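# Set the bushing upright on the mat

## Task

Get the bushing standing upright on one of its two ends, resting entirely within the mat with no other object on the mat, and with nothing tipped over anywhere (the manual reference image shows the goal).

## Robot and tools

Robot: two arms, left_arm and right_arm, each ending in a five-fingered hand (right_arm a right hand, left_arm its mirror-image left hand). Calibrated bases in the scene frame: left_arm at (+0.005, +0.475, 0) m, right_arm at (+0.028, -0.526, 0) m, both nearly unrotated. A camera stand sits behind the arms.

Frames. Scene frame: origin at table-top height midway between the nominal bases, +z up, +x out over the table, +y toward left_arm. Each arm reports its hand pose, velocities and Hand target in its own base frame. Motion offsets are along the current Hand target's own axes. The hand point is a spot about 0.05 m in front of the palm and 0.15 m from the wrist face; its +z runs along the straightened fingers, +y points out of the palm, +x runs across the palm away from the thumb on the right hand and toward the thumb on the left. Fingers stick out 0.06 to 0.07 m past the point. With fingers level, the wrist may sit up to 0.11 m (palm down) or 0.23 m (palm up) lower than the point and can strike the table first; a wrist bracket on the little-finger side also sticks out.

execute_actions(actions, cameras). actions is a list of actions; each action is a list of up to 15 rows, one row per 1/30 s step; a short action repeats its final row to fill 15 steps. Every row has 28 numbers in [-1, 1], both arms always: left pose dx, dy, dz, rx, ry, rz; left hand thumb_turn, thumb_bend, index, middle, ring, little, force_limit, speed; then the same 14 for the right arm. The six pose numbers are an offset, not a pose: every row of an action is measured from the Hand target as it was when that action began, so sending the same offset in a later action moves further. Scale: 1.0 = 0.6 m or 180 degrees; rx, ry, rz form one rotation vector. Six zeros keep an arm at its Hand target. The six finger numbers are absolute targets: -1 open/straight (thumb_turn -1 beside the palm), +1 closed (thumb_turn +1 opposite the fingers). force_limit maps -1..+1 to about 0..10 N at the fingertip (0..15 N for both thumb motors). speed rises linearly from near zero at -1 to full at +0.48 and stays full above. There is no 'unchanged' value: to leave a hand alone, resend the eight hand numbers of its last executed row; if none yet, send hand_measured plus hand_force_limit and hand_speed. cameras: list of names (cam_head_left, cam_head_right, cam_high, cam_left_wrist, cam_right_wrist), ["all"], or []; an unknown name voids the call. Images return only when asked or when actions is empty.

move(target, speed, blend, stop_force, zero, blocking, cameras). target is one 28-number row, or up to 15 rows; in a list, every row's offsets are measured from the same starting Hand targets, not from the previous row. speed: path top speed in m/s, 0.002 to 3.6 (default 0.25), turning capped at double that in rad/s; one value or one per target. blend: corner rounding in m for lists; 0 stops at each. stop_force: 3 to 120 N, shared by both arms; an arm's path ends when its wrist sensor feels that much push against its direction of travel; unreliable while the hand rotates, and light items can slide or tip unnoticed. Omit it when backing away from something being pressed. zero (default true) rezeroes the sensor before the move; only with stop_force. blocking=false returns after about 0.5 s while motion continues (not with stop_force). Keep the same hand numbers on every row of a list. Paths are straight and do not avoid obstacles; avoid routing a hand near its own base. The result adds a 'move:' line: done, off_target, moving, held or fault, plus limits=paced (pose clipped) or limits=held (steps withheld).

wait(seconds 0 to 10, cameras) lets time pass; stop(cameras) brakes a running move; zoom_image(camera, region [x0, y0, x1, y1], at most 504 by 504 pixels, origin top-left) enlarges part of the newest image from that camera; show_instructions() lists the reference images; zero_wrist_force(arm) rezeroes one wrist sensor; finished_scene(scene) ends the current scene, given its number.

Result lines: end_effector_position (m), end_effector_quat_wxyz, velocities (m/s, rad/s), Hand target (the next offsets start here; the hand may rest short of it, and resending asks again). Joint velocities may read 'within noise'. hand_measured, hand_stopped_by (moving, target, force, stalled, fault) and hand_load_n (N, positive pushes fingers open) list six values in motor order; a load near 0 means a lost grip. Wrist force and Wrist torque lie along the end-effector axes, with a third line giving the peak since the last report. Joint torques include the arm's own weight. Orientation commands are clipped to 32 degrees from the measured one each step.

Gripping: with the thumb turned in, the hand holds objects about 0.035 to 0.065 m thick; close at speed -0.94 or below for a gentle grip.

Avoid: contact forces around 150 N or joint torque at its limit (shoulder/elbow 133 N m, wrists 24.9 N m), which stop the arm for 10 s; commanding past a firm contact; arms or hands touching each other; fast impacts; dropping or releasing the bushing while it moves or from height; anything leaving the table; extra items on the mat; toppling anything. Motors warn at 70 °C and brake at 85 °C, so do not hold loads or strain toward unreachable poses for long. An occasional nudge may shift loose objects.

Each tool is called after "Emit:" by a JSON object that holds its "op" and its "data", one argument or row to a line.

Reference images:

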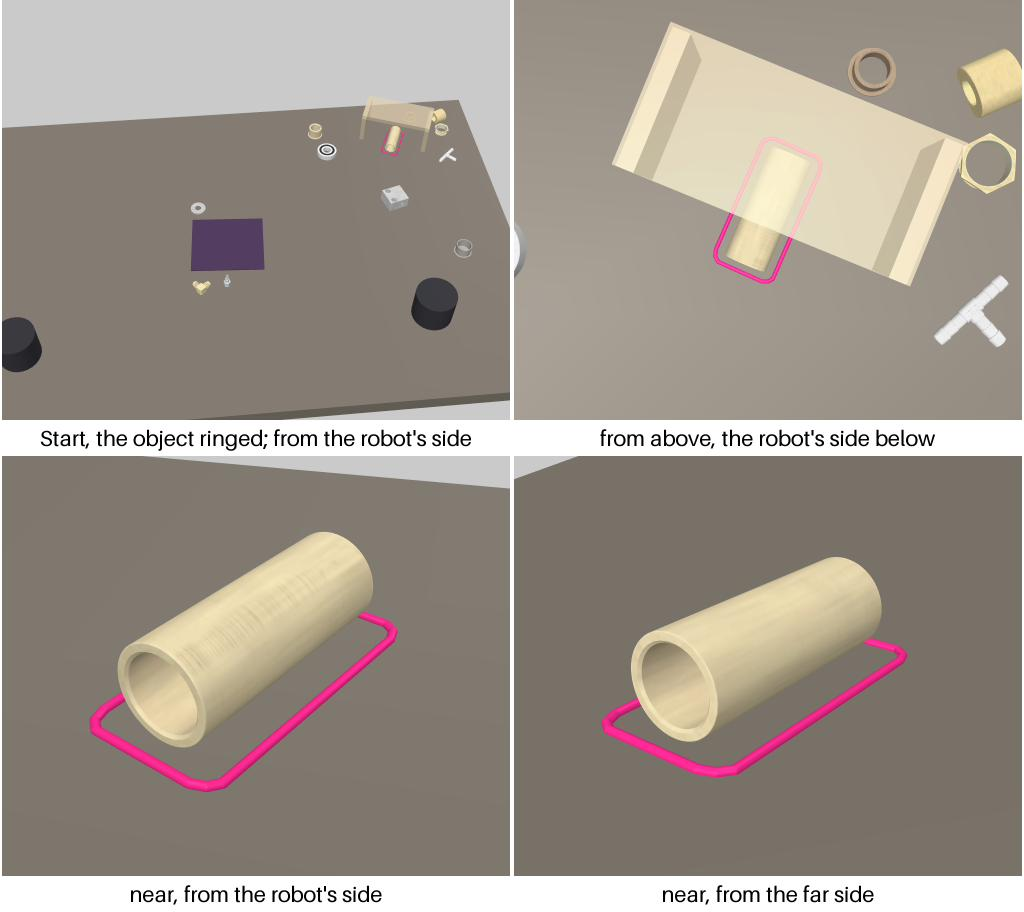

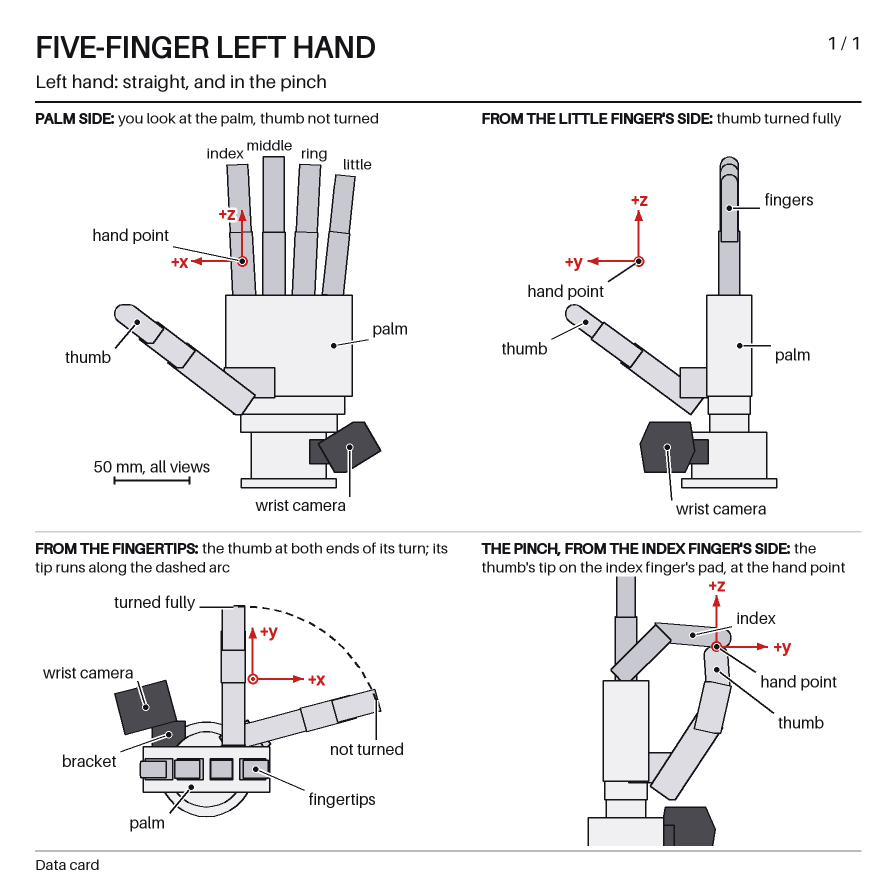

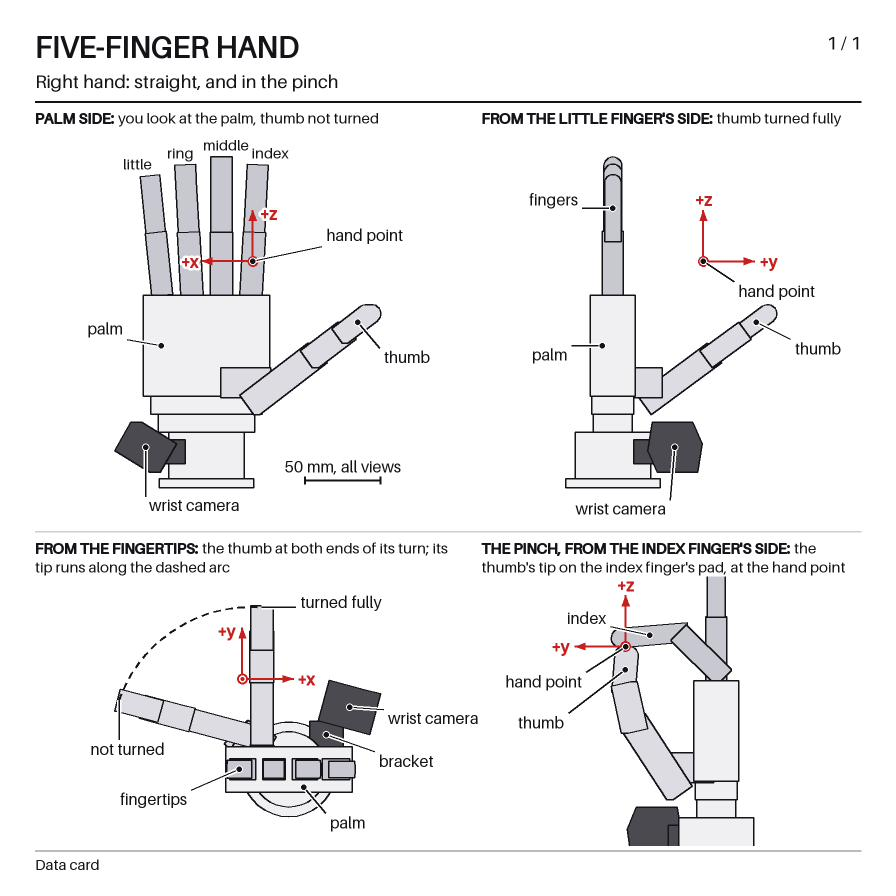

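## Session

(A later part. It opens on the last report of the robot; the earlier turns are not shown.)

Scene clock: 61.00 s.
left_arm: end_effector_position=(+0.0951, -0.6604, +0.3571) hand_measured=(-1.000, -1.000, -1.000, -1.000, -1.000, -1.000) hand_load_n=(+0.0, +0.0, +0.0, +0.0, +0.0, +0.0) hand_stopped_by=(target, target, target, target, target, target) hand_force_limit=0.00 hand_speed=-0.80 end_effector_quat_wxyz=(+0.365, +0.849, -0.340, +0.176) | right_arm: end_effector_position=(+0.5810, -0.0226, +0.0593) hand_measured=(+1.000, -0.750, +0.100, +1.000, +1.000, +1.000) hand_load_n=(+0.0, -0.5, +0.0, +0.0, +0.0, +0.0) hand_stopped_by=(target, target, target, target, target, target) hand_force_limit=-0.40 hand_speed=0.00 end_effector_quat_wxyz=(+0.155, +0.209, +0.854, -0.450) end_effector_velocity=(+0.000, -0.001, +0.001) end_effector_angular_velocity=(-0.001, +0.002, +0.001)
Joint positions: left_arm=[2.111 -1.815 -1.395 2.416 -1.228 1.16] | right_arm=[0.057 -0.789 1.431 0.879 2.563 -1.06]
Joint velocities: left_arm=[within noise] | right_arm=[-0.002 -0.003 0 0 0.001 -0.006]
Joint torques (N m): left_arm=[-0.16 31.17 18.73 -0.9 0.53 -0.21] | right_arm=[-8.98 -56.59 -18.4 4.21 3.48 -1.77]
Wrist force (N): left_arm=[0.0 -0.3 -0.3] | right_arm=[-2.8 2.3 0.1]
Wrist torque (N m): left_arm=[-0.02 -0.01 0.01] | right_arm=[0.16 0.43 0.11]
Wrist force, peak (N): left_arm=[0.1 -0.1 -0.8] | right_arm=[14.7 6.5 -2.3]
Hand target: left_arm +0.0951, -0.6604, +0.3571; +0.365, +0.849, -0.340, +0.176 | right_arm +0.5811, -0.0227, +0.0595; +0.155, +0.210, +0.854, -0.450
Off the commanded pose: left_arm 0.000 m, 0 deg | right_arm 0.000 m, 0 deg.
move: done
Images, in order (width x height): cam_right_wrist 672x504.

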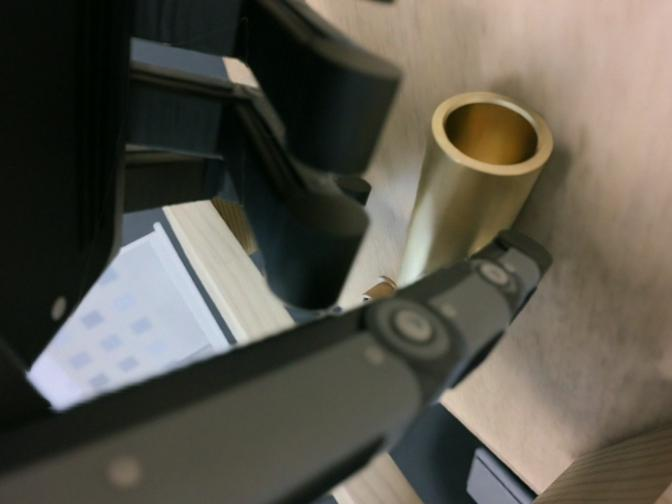

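Emit:
{"op": "move", "data": {
  "target": [0,0,0,0,0,0,-1,-1,-1,-1,-1,-1,0,-0.8,0,0.0224,0.0175,0,0,0,1,-0.75,0.1,1,1,1,-0.4,0],
  "speed": 0.02,
  "stop_force": 5,
  "cameras": ["cam_right_wrist","cam_head_right"]
}}

Emit:
{"op": "zoom_image", "data": {
  "camera": "cam_head_right",
  "region": [430, 230, 580, 360]
}}

Scene clock: 66.57 s.
left_arm: end_effector_position=(+0.0951, -0.6604, +0.3571) hand_measured=(-1.000, -1.000, -1.000, -1.000, -1.000, -1.000) hand_load_n=(+0.0, +0.0, +0.0, +0.0, +0.0, +0.0) hand_stopped_by=(target, target, target, target, target, target) hand_force_limit=0.00 hand_speed=-0.80 end_effector_quat_wxyz=(+0.365, +0.849, -0.340, +0.176) | right_arm: end_effector_position=(+0.5885, -0.0247, +0.0443) hand_measured=(+1.000, -0.750, +0.100, +1.000, +1.000, +1.000) hand_load_n=(+0.0, +0.0, -0.5, +0.0, +0.0, +0.0) hand_stopped_by=(target, target, target, target, target, target) hand_force_limit=-0.40 hand_speed=0.00 end_effector_quat_wxyz=(+0.155, +0.210, +0.854, -0.450)
Joint positions: left_arm=[2.111 -1.815 -1.395 2.416 -1.228 1.16] | right_arm=[0.052 -0.756 1.411 0.858 2.563 -1.069]
Joint torques (N m): left_arm=[-0.02 30.82 20.08 -0.97 0.56 -0.23] | right_arm=[5.53 -56.11 -6.44 4.52 -0.76 0.72]
Wrist force (N): left_arm=[0.1 -0.2 0.0] | right_arm=[-2.9 2.5 0.0]
Wrist torque (N m): left_arm=[-0.02 -0.02 0.01] | right_arm=[0.21 0.45 0.20]
Wrist force, peak (N): left_arm=[0.2 -0.1 -0.6] | right_arm=[-3.4 2.4 0.1]
Hand target: left_arm +0.0951, -0.6604, +0.3571; +0.365, +0.849, -0.340, +0.176 | right_arm +0.5885, -0.0247, +0.0443; +0.155, +0.210, +0.854, -0.450
Off the commanded pose: left_arm 0.000 m, 0 deg | right_arm 0.000 m, 0 deg.
move: done
Images, in order (width x height): cam_head_right 672x504, cam_right_wrist 672x504.

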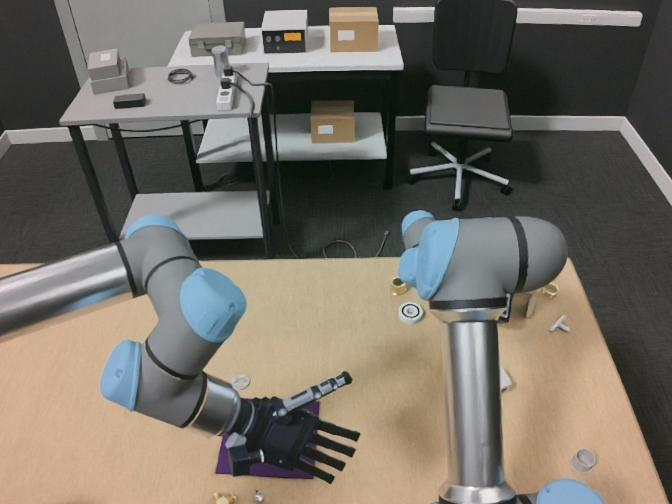

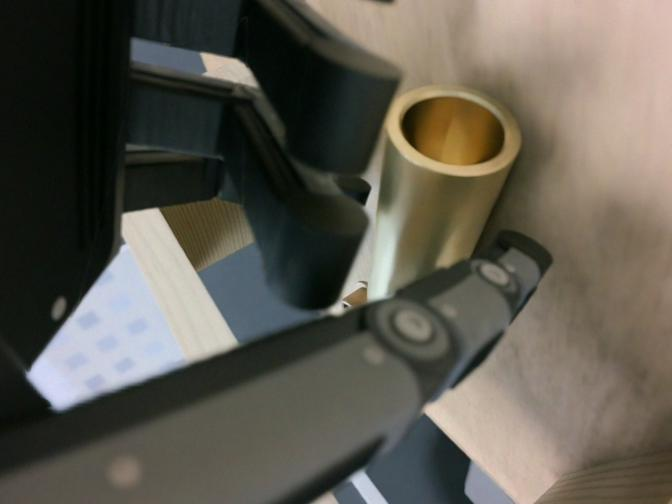

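Scaled by 3.360 from the camera's 672x504 image, which has a finer 960x720 frame.

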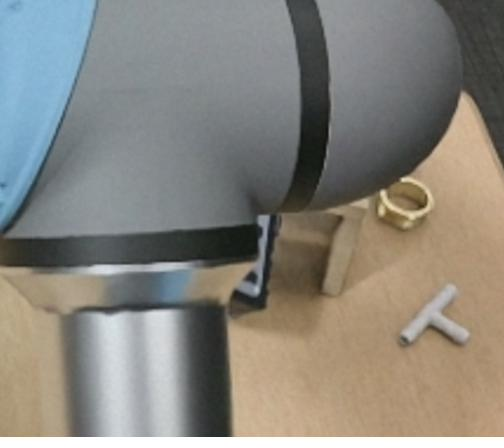

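Emit:
{"op": "move", "data": {
  "target": [0,0,0,0,0,0,-1,-1,-1,-1,-1,-1,0,-0.8,0,0.0115,0.0258,0,0,0,1,-0.75,0.1,1,1,1,-0.4,0],
  "speed": 0.02,
  "stop_force": 5,
  "cameras": ["cam_right_wrist"]
}}

Scene clock: 70.47 s.
left_arm: end_effector_position=(+0.0951, -0.6604, +0.3571) hand_measured=(-1.000, -1.000, -1.000, -1.000, -1.000, -1.000) hand_load_n=(+0.0, +0.0, +0.0, +0.0, +0.0, +0.0) hand_stopped_by=(target, target, target, target, target, target) hand_force_limit=0.00 hand_speed=-0.80 end_effector_quat_wxyz=(+0.365, +0.849, -0.340, +0.176) | right_arm: end_effector_position=(+0.5931, -0.0341, +0.0310) hand_measured=(+1.000, -0.750, +0.100, +1.000, +1.000, +1.000) hand_load_n=(+0.0, +0.0, +0.0, +0.0, +0.0, +0.0) hand_stopped_by=(target, target, target, target, target, target) hand_force_limit=-0.40 hand_speed=0.00 end_effector_quat_wxyz=(+0.155, +0.210, +0.854, -0.450)
Joint positions: left_arm=[2.111 -1.815 -1.395 2.416 -1.228 1.16] | right_arm=[0.034 -0.738 1.408 0.815 2.561 -1.102]
Joint torques (N m): left_arm=[-0.91 31.13 21.07 -0.84 0.44 -0.27] | right_arm=[8.77 -56.68 -8.89 4.21 0.03 1.47]
Wrist force (N): left_arm=[0.0 -0.1 -0.3] | right_arm=[-3.3 2.2 -0.1]
Wrist torque (N m): left_arm=[0.01 0.00 0.00] | right_arm=[0.17 0.51 0.16]
Wrist force, peak (N): left_arm=[0.1 0.3 -0.6] | right_arm=[-3.2 2.8 0.2]
Hand target: left_arm +0.0951, -0.6604, +0.3571; +0.365, +0.849, -0.340, +0.176 | right_arm +0.5931, -0.0341, +0.0310; +0.155, +0.210, +0.854, -0.450
Off the commanded pose: left_arm 0.000 m, 0 deg | right_arm 0.000 m, 0 deg.
move: done
Images, in order (width x height): cam_right_wrist 672x504.

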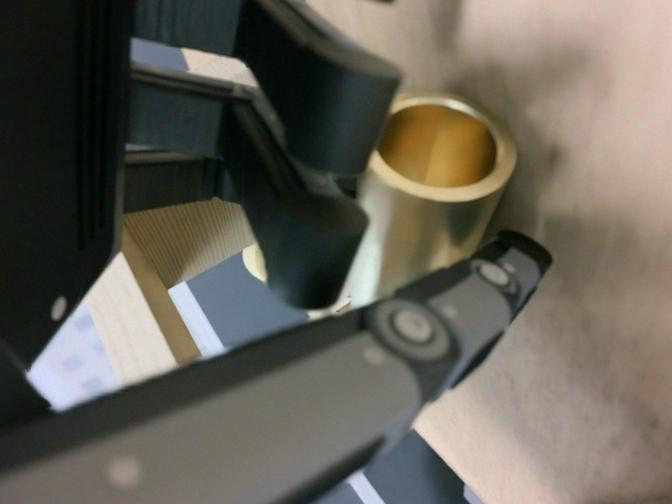

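Emit:
{"op": "move", "data": {
  "target": [0,0,0,0,0,0,-1,-1,-1,-1,-1,-1,0,-0.8,0,0.0062,0.0112,0,0,0,1,-0.75,0.1,1,1,1,-0.4,0],
  "speed": 0.015,
  "stop_force": 4
}}

Emit:
{"op": "move", "data": {
  "target": [0,0,0,0,0,0,-1,-1,-1,-1,-1,-1,0,-0.8,0,0,0,0,0,0,1,0,0.1,1,1,1,-0.4,-0.9],
  "cameras": ["cam_right_wrist"]
}}

Scene clock: 73.47 s.
left_arm: end_effector_position=(+0.0951, -0.6604, +0.3571) hand_measured=(-1.000, -1.000, -1.000, -1.000, -1.000, -1.000) hand_load_n=(+0.0, +0.0, +0.0, +0.0, +0.0, +0.0) hand_stopped_by=(target, target, target, target, target, target) hand_force_limit=0.00 hand_speed=-0.80 end_effector_quat_wxyz=(+0.365, +0.849, -0.340, +0.176) | right_arm: end_effector_position=(+0.5955, -0.0378, +0.0247) hand_measured=(+1.000, -0.750, +0.100, +1.000, +1.000, +1.000) hand_load_n=(-0.5, +1.0, +0.0, +0.0, +0.0, +0.0) hand_stopped_by=(target, target, target, target, target, target) hand_force_limit=-0.40 hand_speed=0.00 end_effector_quat_wxyz=(+0.155, +0.210, +0.854, -0.450)
Joint positions: left_arm=[2.111 -1.815 -1.395 2.416 -1.228 1.16] | right_arm=[0.027 -0.728 1.405 0.797 2.561 -1.115]
Joint torques (N m): left_arm=[0.06 32.05 20.29 -0.92 0.48 -0.47] | right_arm=[7.16 -54.86 -7.49 4.05 -0.37 1.49]
Wrist force (N): left_arm=[-0.1 -0.1 -0.3] | right_arm=[-3.0 -0.5 -3.5]
Wrist torque (N m): left_arm=[0.01 0.00 0.00] | right_arm=[-0.06 0.53 0.14]
Wrist force, peak (N): left_arm=[0.0 -0.3 -0.5] | right_arm=[-3.3 -1.5 -4.0]
Hand target: left_arm +0.0951, -0.6604, +0.3571; +0.365, +0.849, -0.340, +0.176 | right_arm +0.5955, -0.0378, +0.0247; +0.155, +0.210, +0.854, -0.450
Off the commanded pose: left_arm 0.000 m, 0 deg | right_arm 0.000 m, 0 deg.
move: contact (right_arm)

Scene clock: 74.67 s.
left_arm: end_effector_position=(+0.0951, -0.6604, +0.3571) hand_measured=(-1.000, -1.000, -1.000, -1.000, -1.000, -1.000) hand_load_n=(+0.0, +0.0, +0.0, +0.0, +0.0, +0.0) hand_stopped_by=(target, target, target, target, target, target) hand_force_limit=0.00 hand_speed=-0.80 end_effector_quat_wxyz=(+0.365, +0.849, -0.340, +0.176) | right_arm: end_effector_position=(+0.5955, -0.0378, +0.0247) hand_measured=(+1.000, -0.614, +0.100, +1.000, +1.000, +1.000) hand_load_n=(-2.0, +4.5, +4.5, +0.0, +0.0, +0.0) hand_stopped_by=(target, force, target, target, target, target) hand_force_limit=-0.40 hand_speed=-0.90 end_effector_quat_wxyz=(+0.155, +0.210, +0.854, -0.450)
Joint positions: left_arm=[2.111 -1.815 -1.395 2.416 -1.228 1.16] | right_arm=[0.027 -0.728 1.405 0.797 2.561 -1.115]
Joint torques (N m): left_arm=[0.1 32.53 21.09 -1.03 0.44 -0.25] | right_arm=[8.15 -55.77 -7.19 4.04 0.9 1.03]
Wrist force (N): left_arm=[0.3 -0.1 -0.3] | right_arm=[-3.0 3.1 0.9]
Wrist torque (N m): left_arm=[0.00 -0.07 0.03] | right_arm=[0.21 0.51 0.18]
Wrist force, peak (N): left_arm=[0.0 0.1 -0.6] | right_arm=[-4.3 1.9 -1.4]
Hand target: left_arm +0.0951, -0.6604, +0.3571; +0.365, +0.849, -0.340, +0.176 | right_arm +0.5955, -0.0378, +0.0247; +0.155, +0.210, +0.854, -0.450
Off the commanded pose: left_arm 0.000 m, 0 deg | right_arm 0.000 m, 0 deg.
move: done
Images, in order (width x height): cam_right_wrist 672x504.

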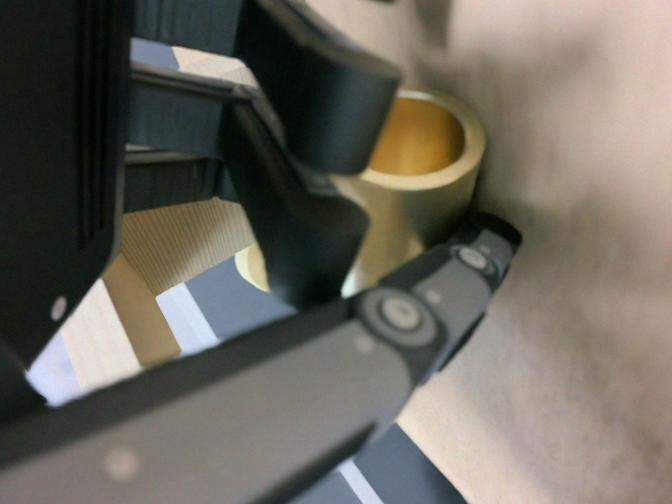

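Emit:
{"op": "move", "data": {
  "target": [
    [0,0,0,0,0,0,-1,-1,-1,-1,-1,-1,0,-0.8,0,0,0,0,0,0,1,0.05,0.1,1,1,1,-0.15,-0.9],
    [0,0,0,0,0,0,-1,-1,-1,-1,-1,-1,0,-0.8,0.111,-0.037,-0.051,0,0,0,1,0.05,0.1,1,1,1,-0.15,-0.9]
  ],
  "speed": 0.03,
  "cameras": ["cam_right_wrist","cam_high"]
}}

Emit:
{"op": "zoom_image", "data": {
  "camera": "cam_high",
  "region": [40, 270, 200, 430]
}}

Scene clock: 80.97 s.
left_arm: end_effector_position=(+0.0951, -0.6604, +0.3571) hand_measured=(-1.000, -1.000, -1.000, -1.000, -1.000, -1.000) hand_load_n=(+0.0, +0.0, +0.0, +0.0, +0.0, +0.0) hand_stopped_by=(target, target, target, target, target, target) hand_force_limit=0.00 hand_speed=-0.80 end_effector_quat_wxyz=(+0.365, +0.849, -0.340, +0.176) | right_arm: end_effector_position=(+0.5245, -0.0088, +0.0270) hand_measured=(+1.000, -0.604, +0.100, +1.000, +1.000, +1.000) hand_load_n=(-0.5, +2.5, +2.0, +0.0, +0.0, +0.0) hand_stopped_by=(target, force, target, target, target, target) hand_force_limit=-0.15 hand_speed=-0.90 end_effector_quat_wxyz=(+0.155, +0.210, +0.854, -0.450) end_effector_velocity=(+0.003, -0.001, +0.001) end_effector_angular_velocity=(-0.001, -0.003, +0.000)
Joint positions: left_arm=[2.111 -1.815 -1.395 2.416 -1.228 1.16] | right_arm=[0.094 -0.819 1.62 0.776 2.564 -0.993]
Joint velocities: left_arm=[within noise] | right_arm=[-0.001 0.001 -0.007 0 0.001 -0.003]
Joint torques (N m): left_arm=[-0.14 32.6 20.47 -0.94 0.57 -0.24] | right_arm=[-6.22 -37.55 -17.99 0.1 3.67 -1.59]
Wrist force (N): left_arm=[0.0 -0.2 0.0] | right_arm=[-2.6 3.7 0.8]
Wrist torque (N m): left_arm=[-0.03 -0.01 0.01] | right_arm=[0.25 0.51 0.07]
Wrist force, peak (N): left_arm=[-0.1 -0.3 -0.6] | right_arm=[-2.7 4.1 1.1]
Hand target: left_arm +0.0951, -0.6604, +0.3571; +0.365, +0.849, -0.340, +0.176 | right_arm +0.5246, -0.0089, +0.0269; +0.155, +0.210, +0.854, -0.450
Off the commanded pose: left_arm 0.000 m, 0 deg | right_arm 0.000 m, 0 deg.
move: done
Images, in order (width x height): cam_high 672x504, cam_right_wrist 672x504.

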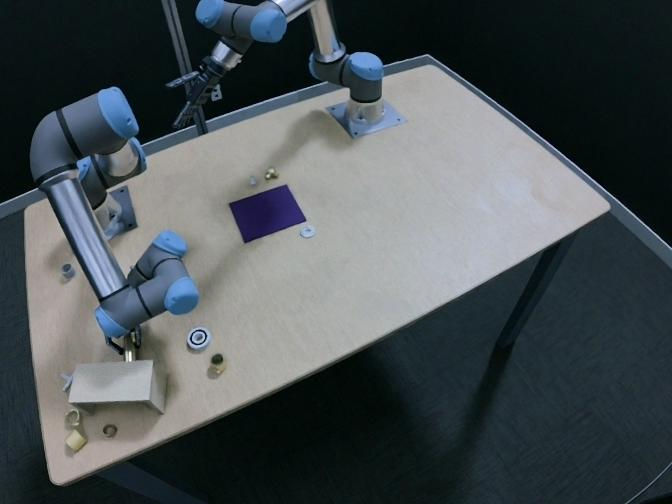

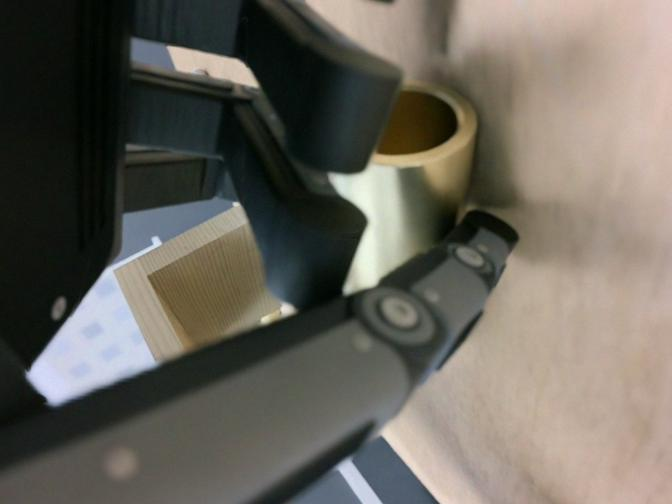

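Scaled by 3.150 from the camera's 672x504 image, which has a finer 960x720 frame.

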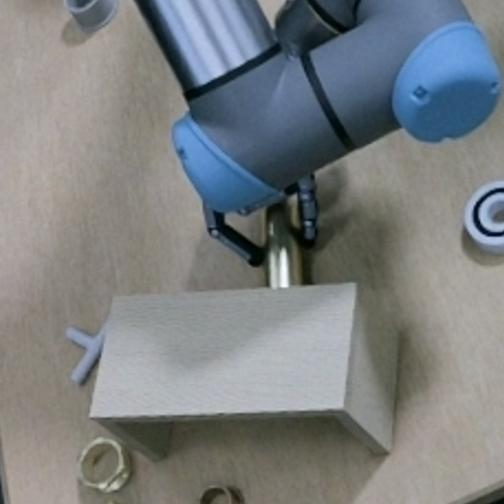

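Emit:
{"op": "move", "data": {
  "target": [
    [0,0,0,0,0,0,-1,-1,-1,-1,-1,-1,0,-0.8,0,0,0,0,0,0,1,0.1,0.1,1,1,1,0.05,-0.9],
    [0,0,0,0,0,0,-1,-1,-1,-1,-1,-1,0,-0.8,0.088,-0.029,-0.040,0,0,0,1,0.1,0.1,1,1,1,0.05,-0.9],
    [0,0,0,0,0,0,-1,-1,-1,-1,-1,-1,0,-0.8,0.041,-0.099,-0.095,0,0,0,1,0.1,0.1,1,1,1,0.05,-0.9]
  ],
  "speed": 0.05,
  "blend": [0,0.005,0],
  "cameras": ["cam_right_wrist","cam_high"]
}}

Emit:
{"op": "zoom_image", "data": {
  "camera": "cam_high",
  "region": [40, 250, 200, 410]
}}

Scene clock: 86.23 s.
left_arm: end_effector_position=(+0.0951, -0.6604, +0.3571) hand_measured=(-1.000, -1.000, -1.000, -1.000, -1.000, -1.000) hand_load_n=(+0.0, +0.0, +0.0, +0.0, +0.0, +0.0) hand_stopped_by=(target, target, target, target, target, target) hand_force_limit=0.00 hand_speed=-0.80 end_effector_quat_wxyz=(+0.365, +0.849, -0.340, +0.176) | right_arm: end_effector_position=(+0.4695, +0.0139, +0.0888) hand_measured=(+1.000, -0.576, +0.100, +1.000, +1.000, +1.000) hand_load_n=(-1.5, +7.5, +7.0, -0.5, +0.0, +0.0) hand_stopped_by=(target, force, target, target, target, target) hand_force_limit=0.05 hand_speed=-0.90 end_effector_quat_wxyz=(+0.155, +0.210, +0.854, -0.450) end_effector_velocity=(+0.001, +0.000, -0.001) end_effector_angular_velocity=(-0.001, -0.004, +0.000)
Joint positions: left_arm=[2.111 -1.815 -1.395 2.416 -1.228 1.16] | right_arm=[0.161 -0.978 1.744 0.913 2.56 -0.871]
Joint velocities: left_arm=[within noise] | right_arm=[0 0.001 0 -0.005 0.002 0]
Joint torques (N m): left_arm=[0 31.82 21.38 -1.14 0.52 -0.39] | right_arm=[-6.41 -32.72 -5.48 -0.12 3.63 0.59]
Wrist force (N): left_arm=[-0.1 -0.1 -0.2] | right_arm=[-2.0 4.2 1.0]
Wrist torque (N m): left_arm=[-0.01 0.00 0.01] | right_arm=[0.27 0.47 0.13]
Wrist force, peak (N): left_arm=[-0.1 0.0 -0.6] | right_arm=[-3.6 4.0 1.0]
Hand target: left_arm +0.0951, -0.6604, +0.3571; +0.365, +0.849, -0.340, +0.176 | right_arm +0.4695, +0.0139, +0.0887; +0.155, +0.210, +0.854, -0.450
Off the commanded pose: left_arm 0.000 m, 0 deg | right_arm 0.000 m, 0 deg.
move: done
Images, in order (width x height): cam_high 672x504, cam_right_wrist 672x504.

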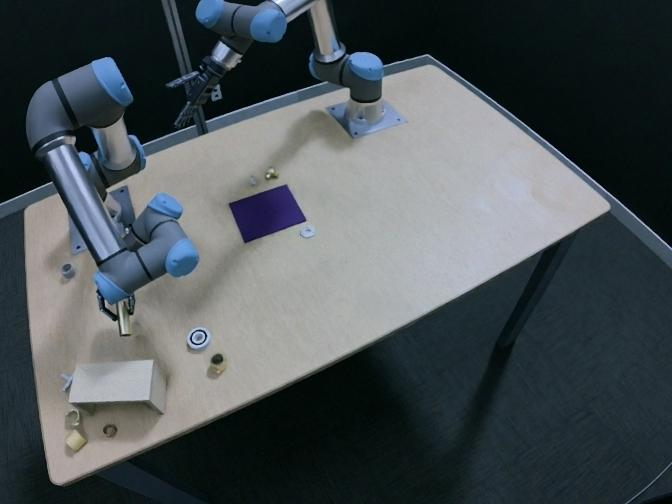

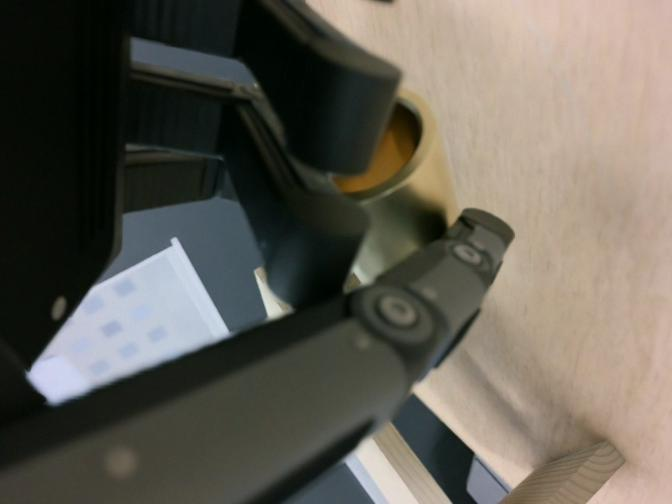

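Scaled by 3.150 from the camera's 672x504 image, which has a finer 960x720 frame.

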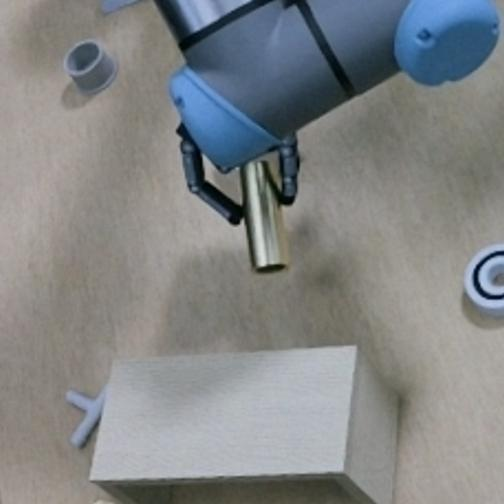

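Emit:
{"op": "move", "data": {
  "target": [
    [-0.112,-0.126,-0.185,0,0,0,-1,-1,-1,-1,-1,-1,0,-0.8,-0.078,-0.116,-0.091,0,0,0,1,0.1,0.1,1,1,1,0.05,-0.9],
    [-0.2245,-0.252,-0.37,0,0,0,-1,-1,-1,-1,-1,-1,0,-0.8,0.111,-0.1045,-0.605,-0.225,0.736,0.260,1,0.1,0.1,1,1,1,0.05,-0.9]
  ],
  "speed": 0.3,
  "blend": 0.03,
  "cameras": ["cam_right_wrist","cam_high"]
}}

Scene clock: 100.13 s.
left_arm: end_effector_position=(+0.0953, -0.3599, +0.3569) hand_measured=(-1.000, -1.000, -1.000, -1.000, -1.000, -1.000) hand_load_n=(+0.0, +0.0, +0.0, +0.0, +0.0, +0.0) hand_stopped_by=(target, target, target, target, target, target) hand_force_limit=0.00 hand_speed=-0.80 end_effector_quat_wxyz=(+0.365, +0.849, -0.340, +0.176) | right_arm: end_effector_position=(+0.3534, +0.2995, +0.3011) hand_measured=(+1.000, -0.576, +0.100, +1.000, +1.000, +1.000) hand_load_n=(+0.0, +7.5, +7.0, +0.0, +0.0, +0.0) hand_stopped_by=(target, force, target, target, target, target) hand_force_limit=0.05 hand_speed=-0.90 end_effector_quat_wxyz=(-0.502, +0.672, +0.438, +0.324) end_effector_velocity=(+0.000, +0.001, +0.001) end_effector_angular_velocity=(+0.005, +0.001, -0.003)
Joint positions: left_arm=[3.166 -1.113 -2.185 1.776 -0.737 2.335] | right_arm=[-0.194 -1.458 2.043 1.567 0.349 -0.19]
Joint velocities: left_arm=[within noise] | right_arm=[0 0 0.001 0.001 -0.005 0]
Joint torques (N m): left_arm=[-7.29 -11.03 27.92 -2.68 0.49 0.33] | right_arm=[2.45 -14.56 -7.91 3.66 -3.75 -0.99]
Wrist force (N): left_arm=[-0.2 0.8 -0.3] | right_arm=[-7.6 2.7 0.1]
Wrist torque (N m): left_arm=[0.14 0.02 0.02] | right_arm=[0.16 0.74 0.18]
Wrist force, peak (N): left_arm=[1.0 1.3 1.3] | right_arm=[-7.7 2.9 0.1]
Hand target: left_arm +0.0953, -0.3599, +0.3569; +0.365, +0.849, -0.340, +0.176 | right_arm +0.3534, +0.2995, +0.3011; -0.502, +0.672, +0.437, +0.324
Off the commanded pose: left_arm 0.000 m, 0 deg | right_arm 0.000 m, 0 deg.
move: done
Images, in order (width x height): cam_high 672x504, cam_right_wrist 672x504.

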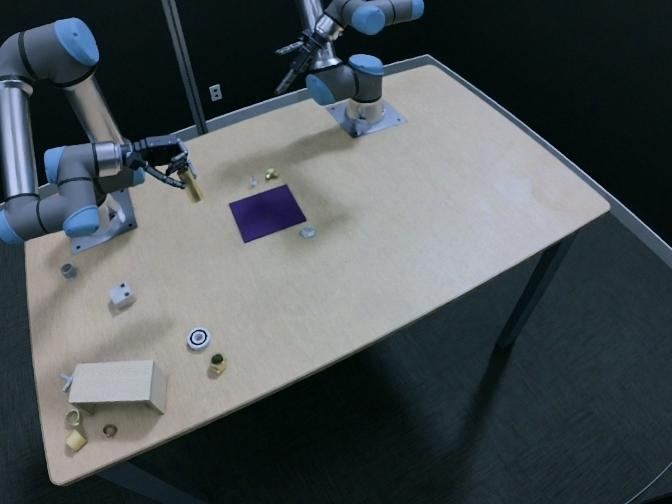

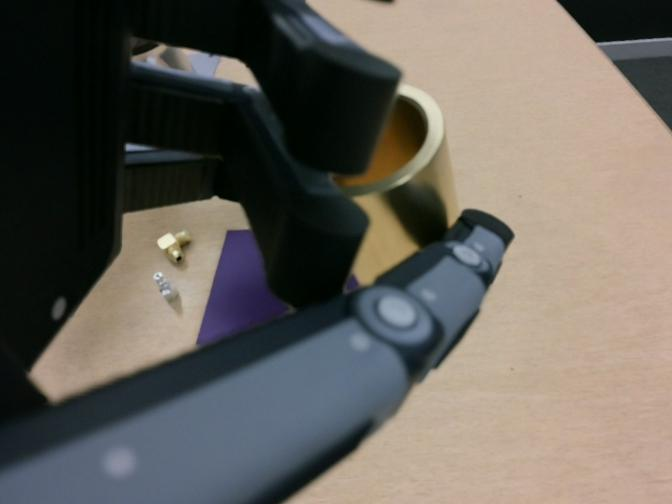

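Emit:
{"op": "move", "data": {
  "target": [-0.112,-0.126,-0.185,0,0,0,-1,-1,-1,-1,-1,-1,0,-0.8,-0.132,-0.131,0.342,0,0,0,1,0.1,0.1,1,1,1,0.05,-0.9],
  "speed": 0.2,
  "cameras": ["cam_right_wrist","cam_high","cam_head_left"]
}}

Emit:
{"op": "zoom_image", "data": {
  "camera": "cam_high",
  "region": [180, 110, 340, 260]
}}

Emit:
{"op": "zoom_image", "data": {
  "camera": "cam_head_left",
  "region": [220, 350, 360, 504]
}}

Scene clock: 104.30 s.
left_arm: end_effector_position=(+0.0961, -0.2825, +0.3588) hand_measured=(-1.000, -1.000, -1.000, -1.000, -1.000, -1.000) hand_load_n=(+0.0, +0.0, +0.0, +0.0, +0.0, +0.0) hand_stopped_by=(target, target, target, target, target, target) hand_force_limit=0.00 hand_speed=-0.80 end_effector_quat_wxyz=(+0.361, +0.846, -0.368, +0.138) | right_arm: end_effector_position=(+0.2849, +0.4205, +0.2374) hand_measured=(+1.000, -0.576, +0.100, +1.000, +1.000, +1.000) hand_load_n=(+0.0, +7.5, +7.0, +0.0, +0.0, +0.0) hand_stopped_by=(target, force, target, target, target, target) hand_force_limit=0.05 hand_speed=-0.90 end_effector_quat_wxyz=(-0.502, +0.672, +0.437, +0.324) end_effector_velocity=(-0.001, +0.000, +0.000) end_effector_angular_velocity=(+0.002, +0.004, +0.000)
Joint positions: left_arm=[3.967 -0.894 -2.419 1.081 -1.093 3.384] | right_arm=[0.236 -1.556 1.996 0.472 0.37 1.113]
Joint velocities: left_arm=[within noise] | right_arm=[0 0 0.001 -0.002 -0.002 0.005]
Joint torques (N m): left_arm=[-10.81 -18.66 27.65 -1.73 2.25 -1.59] | right_arm=[6.13 -23 -22.33 -1.43 -2.01 0.96]
Wrist force (N): left_arm=[0.0 0.2 -0.1] | right_arm=[-7.5 2.6 -0.3]
Wrist torque (N m): left_arm=[0.08 0.02 0.03] | right_arm=[0.16 0.73 0.18]
Wrist force, peak (N): left_arm=[-0.6 -5.8 -4.1] | right_arm=[-8.0 2.9 -0.3]
Hand target: left_arm +0.0961, -0.2825, +0.3588; +0.361, +0.846, -0.368, +0.138 (not the last commanded pose) | right_arm +0.2849, +0.4205, +0.2374; -0.502, +0.672, +0.437, +0.324 (not the last commanded pose)
Off the commanded pose: left_arm 0.073 m, 5 deg | right_arm 0.081 m, 0 deg.
move: held (left_arm; a check stopped the path), off_target (right_arm; braked when a check withheld steps of left_arm); limits=held
pose unreachable (left arm): on one or more control steps of this call, first in action 0 (counted from 0), this arm could not follow its commanded pose, so it was not sent that pose on those steps. It may still have moved: this result reports where it is.
cause: moving toward the commanded pose would bring two parts of the arm too close to each other (joints 3 (elbow) to 6 (wrist 3) lie between them).
Images, in order (width x height): cam_head_left 672x504, cam_high 672x504, cam_right_wrist 672x504.

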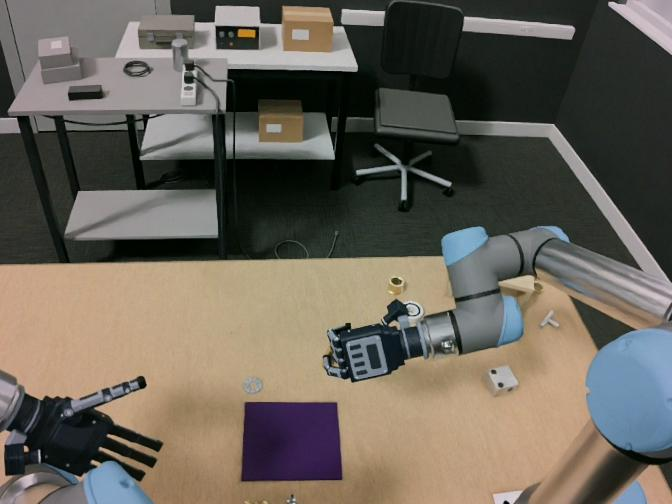

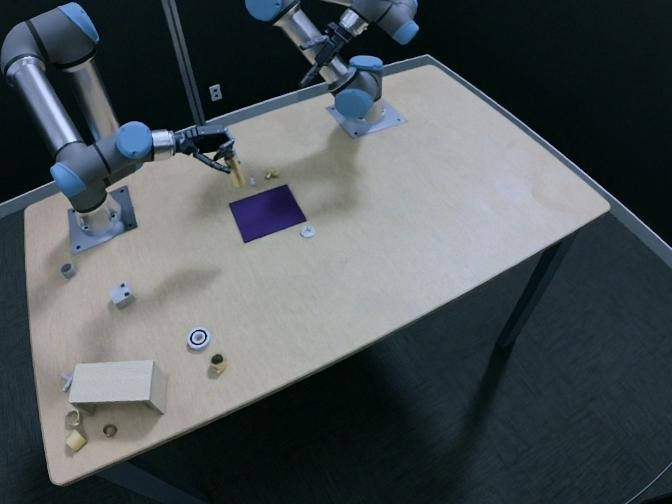

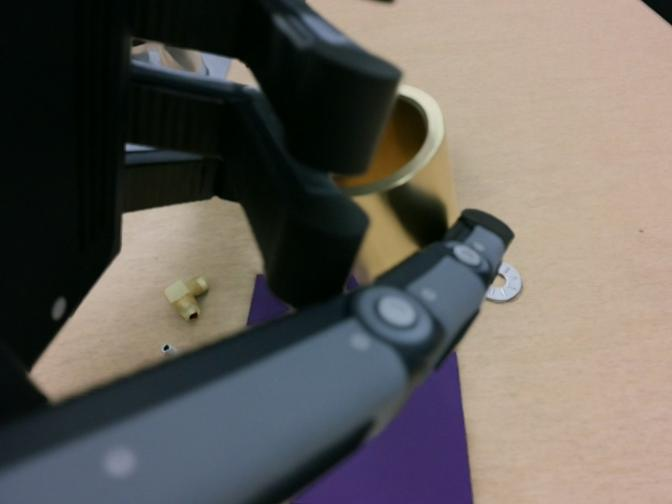

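Scaled by 3.150 from the camera's 672x504 image, which has a finer 960x720 frame.

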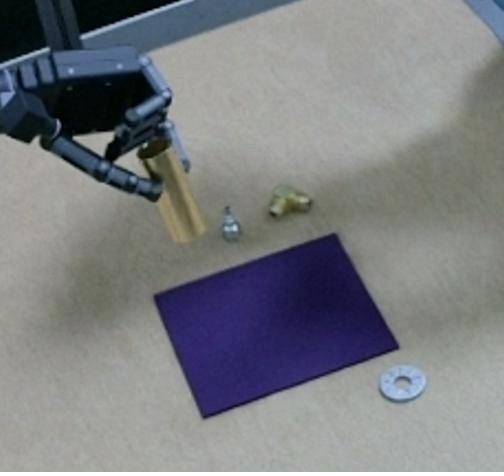

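Scaled by 3.273 from the camera's 672x504 image, which has a finer 960x720 frame.

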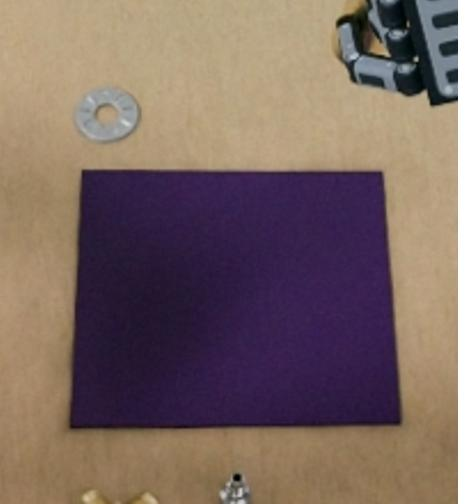

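Emit:
{"op": "move", "data": {
  "target": [0,0,0,0,0,0,-1,-1,-1,-1,-1,-1,0,-0.8,-0.1655,-0.057,0.144,0,0,0,1,0.1,0.1,1,1,1,0.05,-0.9],
  "speed": 0.2,
  "cameras": ["cam_right_wrist","cam_high","cam_head_left"]
}}

Emit:
{"op": "zoom_image", "data": {
  "camera": "cam_high",
  "region": [180, 110, 340, 260]
}}

Emit:
{"op": "zoom_image", "data": {
  "camera": "cam_head_left",
  "region": [220, 350, 360, 504]
}}

Scene clock: 108.47 s.
left_arm: end_effector_position=(+0.0961, -0.2825, +0.3588) hand_measured=(-1.000, -1.000, -1.000, -1.000, -1.000, -1.000) hand_load_n=(+0.0, +0.0, +0.0, +0.0, +0.0, +0.0) hand_stopped_by=(target, target, target, target, target, target) hand_force_limit=0.00 hand_speed=-0.80 end_effector_quat_wxyz=(+0.361, +0.846, -0.368, +0.138) | right_arm: end_effector_position=(+0.2130, +0.4812, +0.1392) hand_measured=(+1.000, -0.576, +0.100, +1.000, +1.000, +1.000) hand_load_n=(+0.0, +7.5, +7.5, +0.0, +0.0, +0.0) hand_stopped_by=(target, force, target, target, target, target) hand_force_limit=0.05 hand_speed=-0.90 end_effector_quat_wxyz=(-0.502, +0.672, +0.437, +0.324)
Joint positions: left_arm=[3.967 -0.894 -2.419 1.081 -1.093 3.384] | right_arm=[0.534 -1.528 2.186 -0.126 0.598 1.538]
Joint torques (N m): left_arm=[-11.69 -19.58 27.16 -1.75 2.44 -1.62] | right_arm=[8.47 -18.73 -17.93 -2.27 -0.65 0.33]
Wrist force (N): left_arm=[0.0 0.3 -0.2] | right_arm=[-7.4 2.4 0.2]
Wrist torque (N m): left_arm=[0.11 0.01 0.03] | right_arm=[0.09 0.71 0.20]
Wrist force, peak (N): left_arm=[0.2 0.9 -0.4] | right_arm=[-9.3 1.7 0.9]
Hand target: left_arm +0.0961, -0.2825, +0.3588; +0.361, +0.846, -0.368, +0.138 | right_arm +0.2130, +0.4812, +0.1392; -0.502, +0.672, +0.437, +0.324
Off the commanded pose: left_arm 0.000 m, 0 deg | right_arm 0.000 m, 0 deg.
move: done
Images, in order (width x height): cam_head_left 672x504, cam_high 672x504, cam_right_wrist 672x504.

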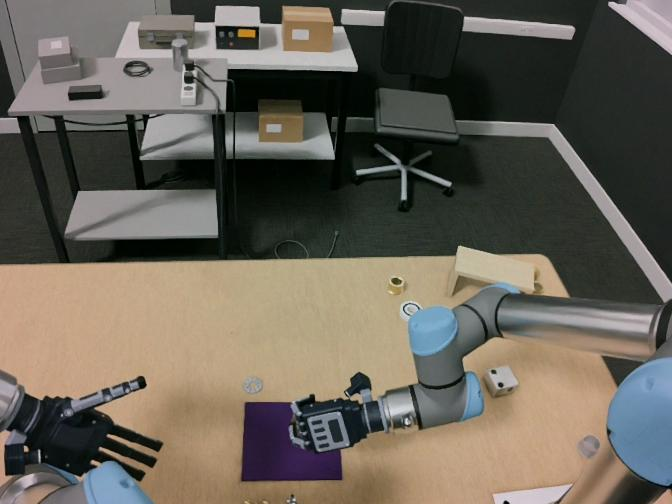

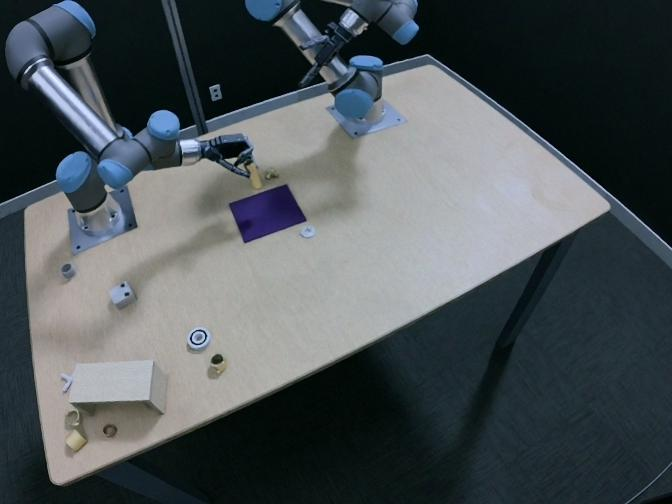

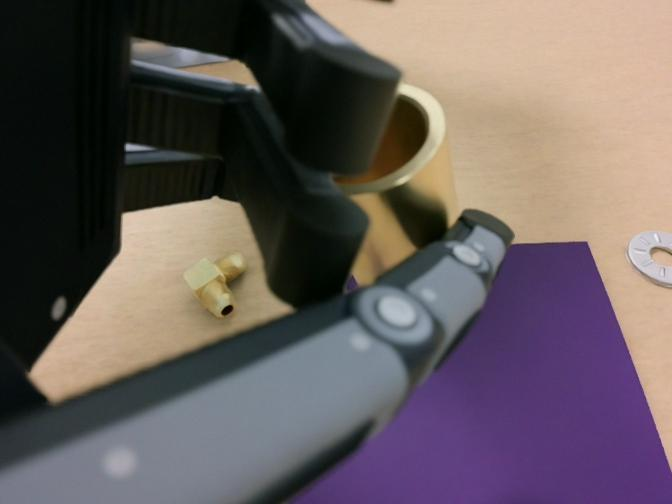

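Scaled by 3.150 from the camera's 672x504 image, which has a finer 960x720 frame.

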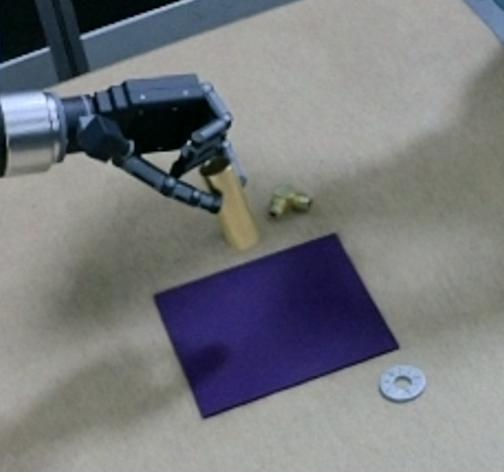

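Scaled by 3.273 from the camera's 672x504 image, which has a finer 960x720 frame.

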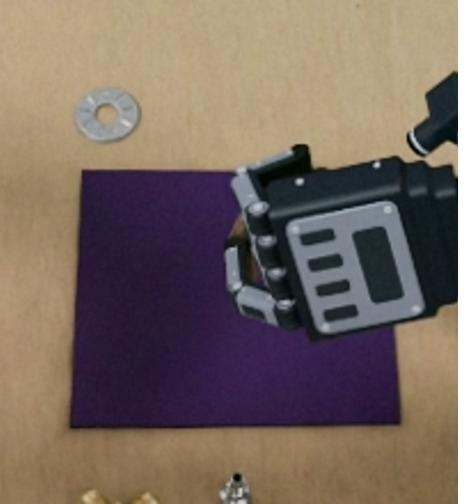

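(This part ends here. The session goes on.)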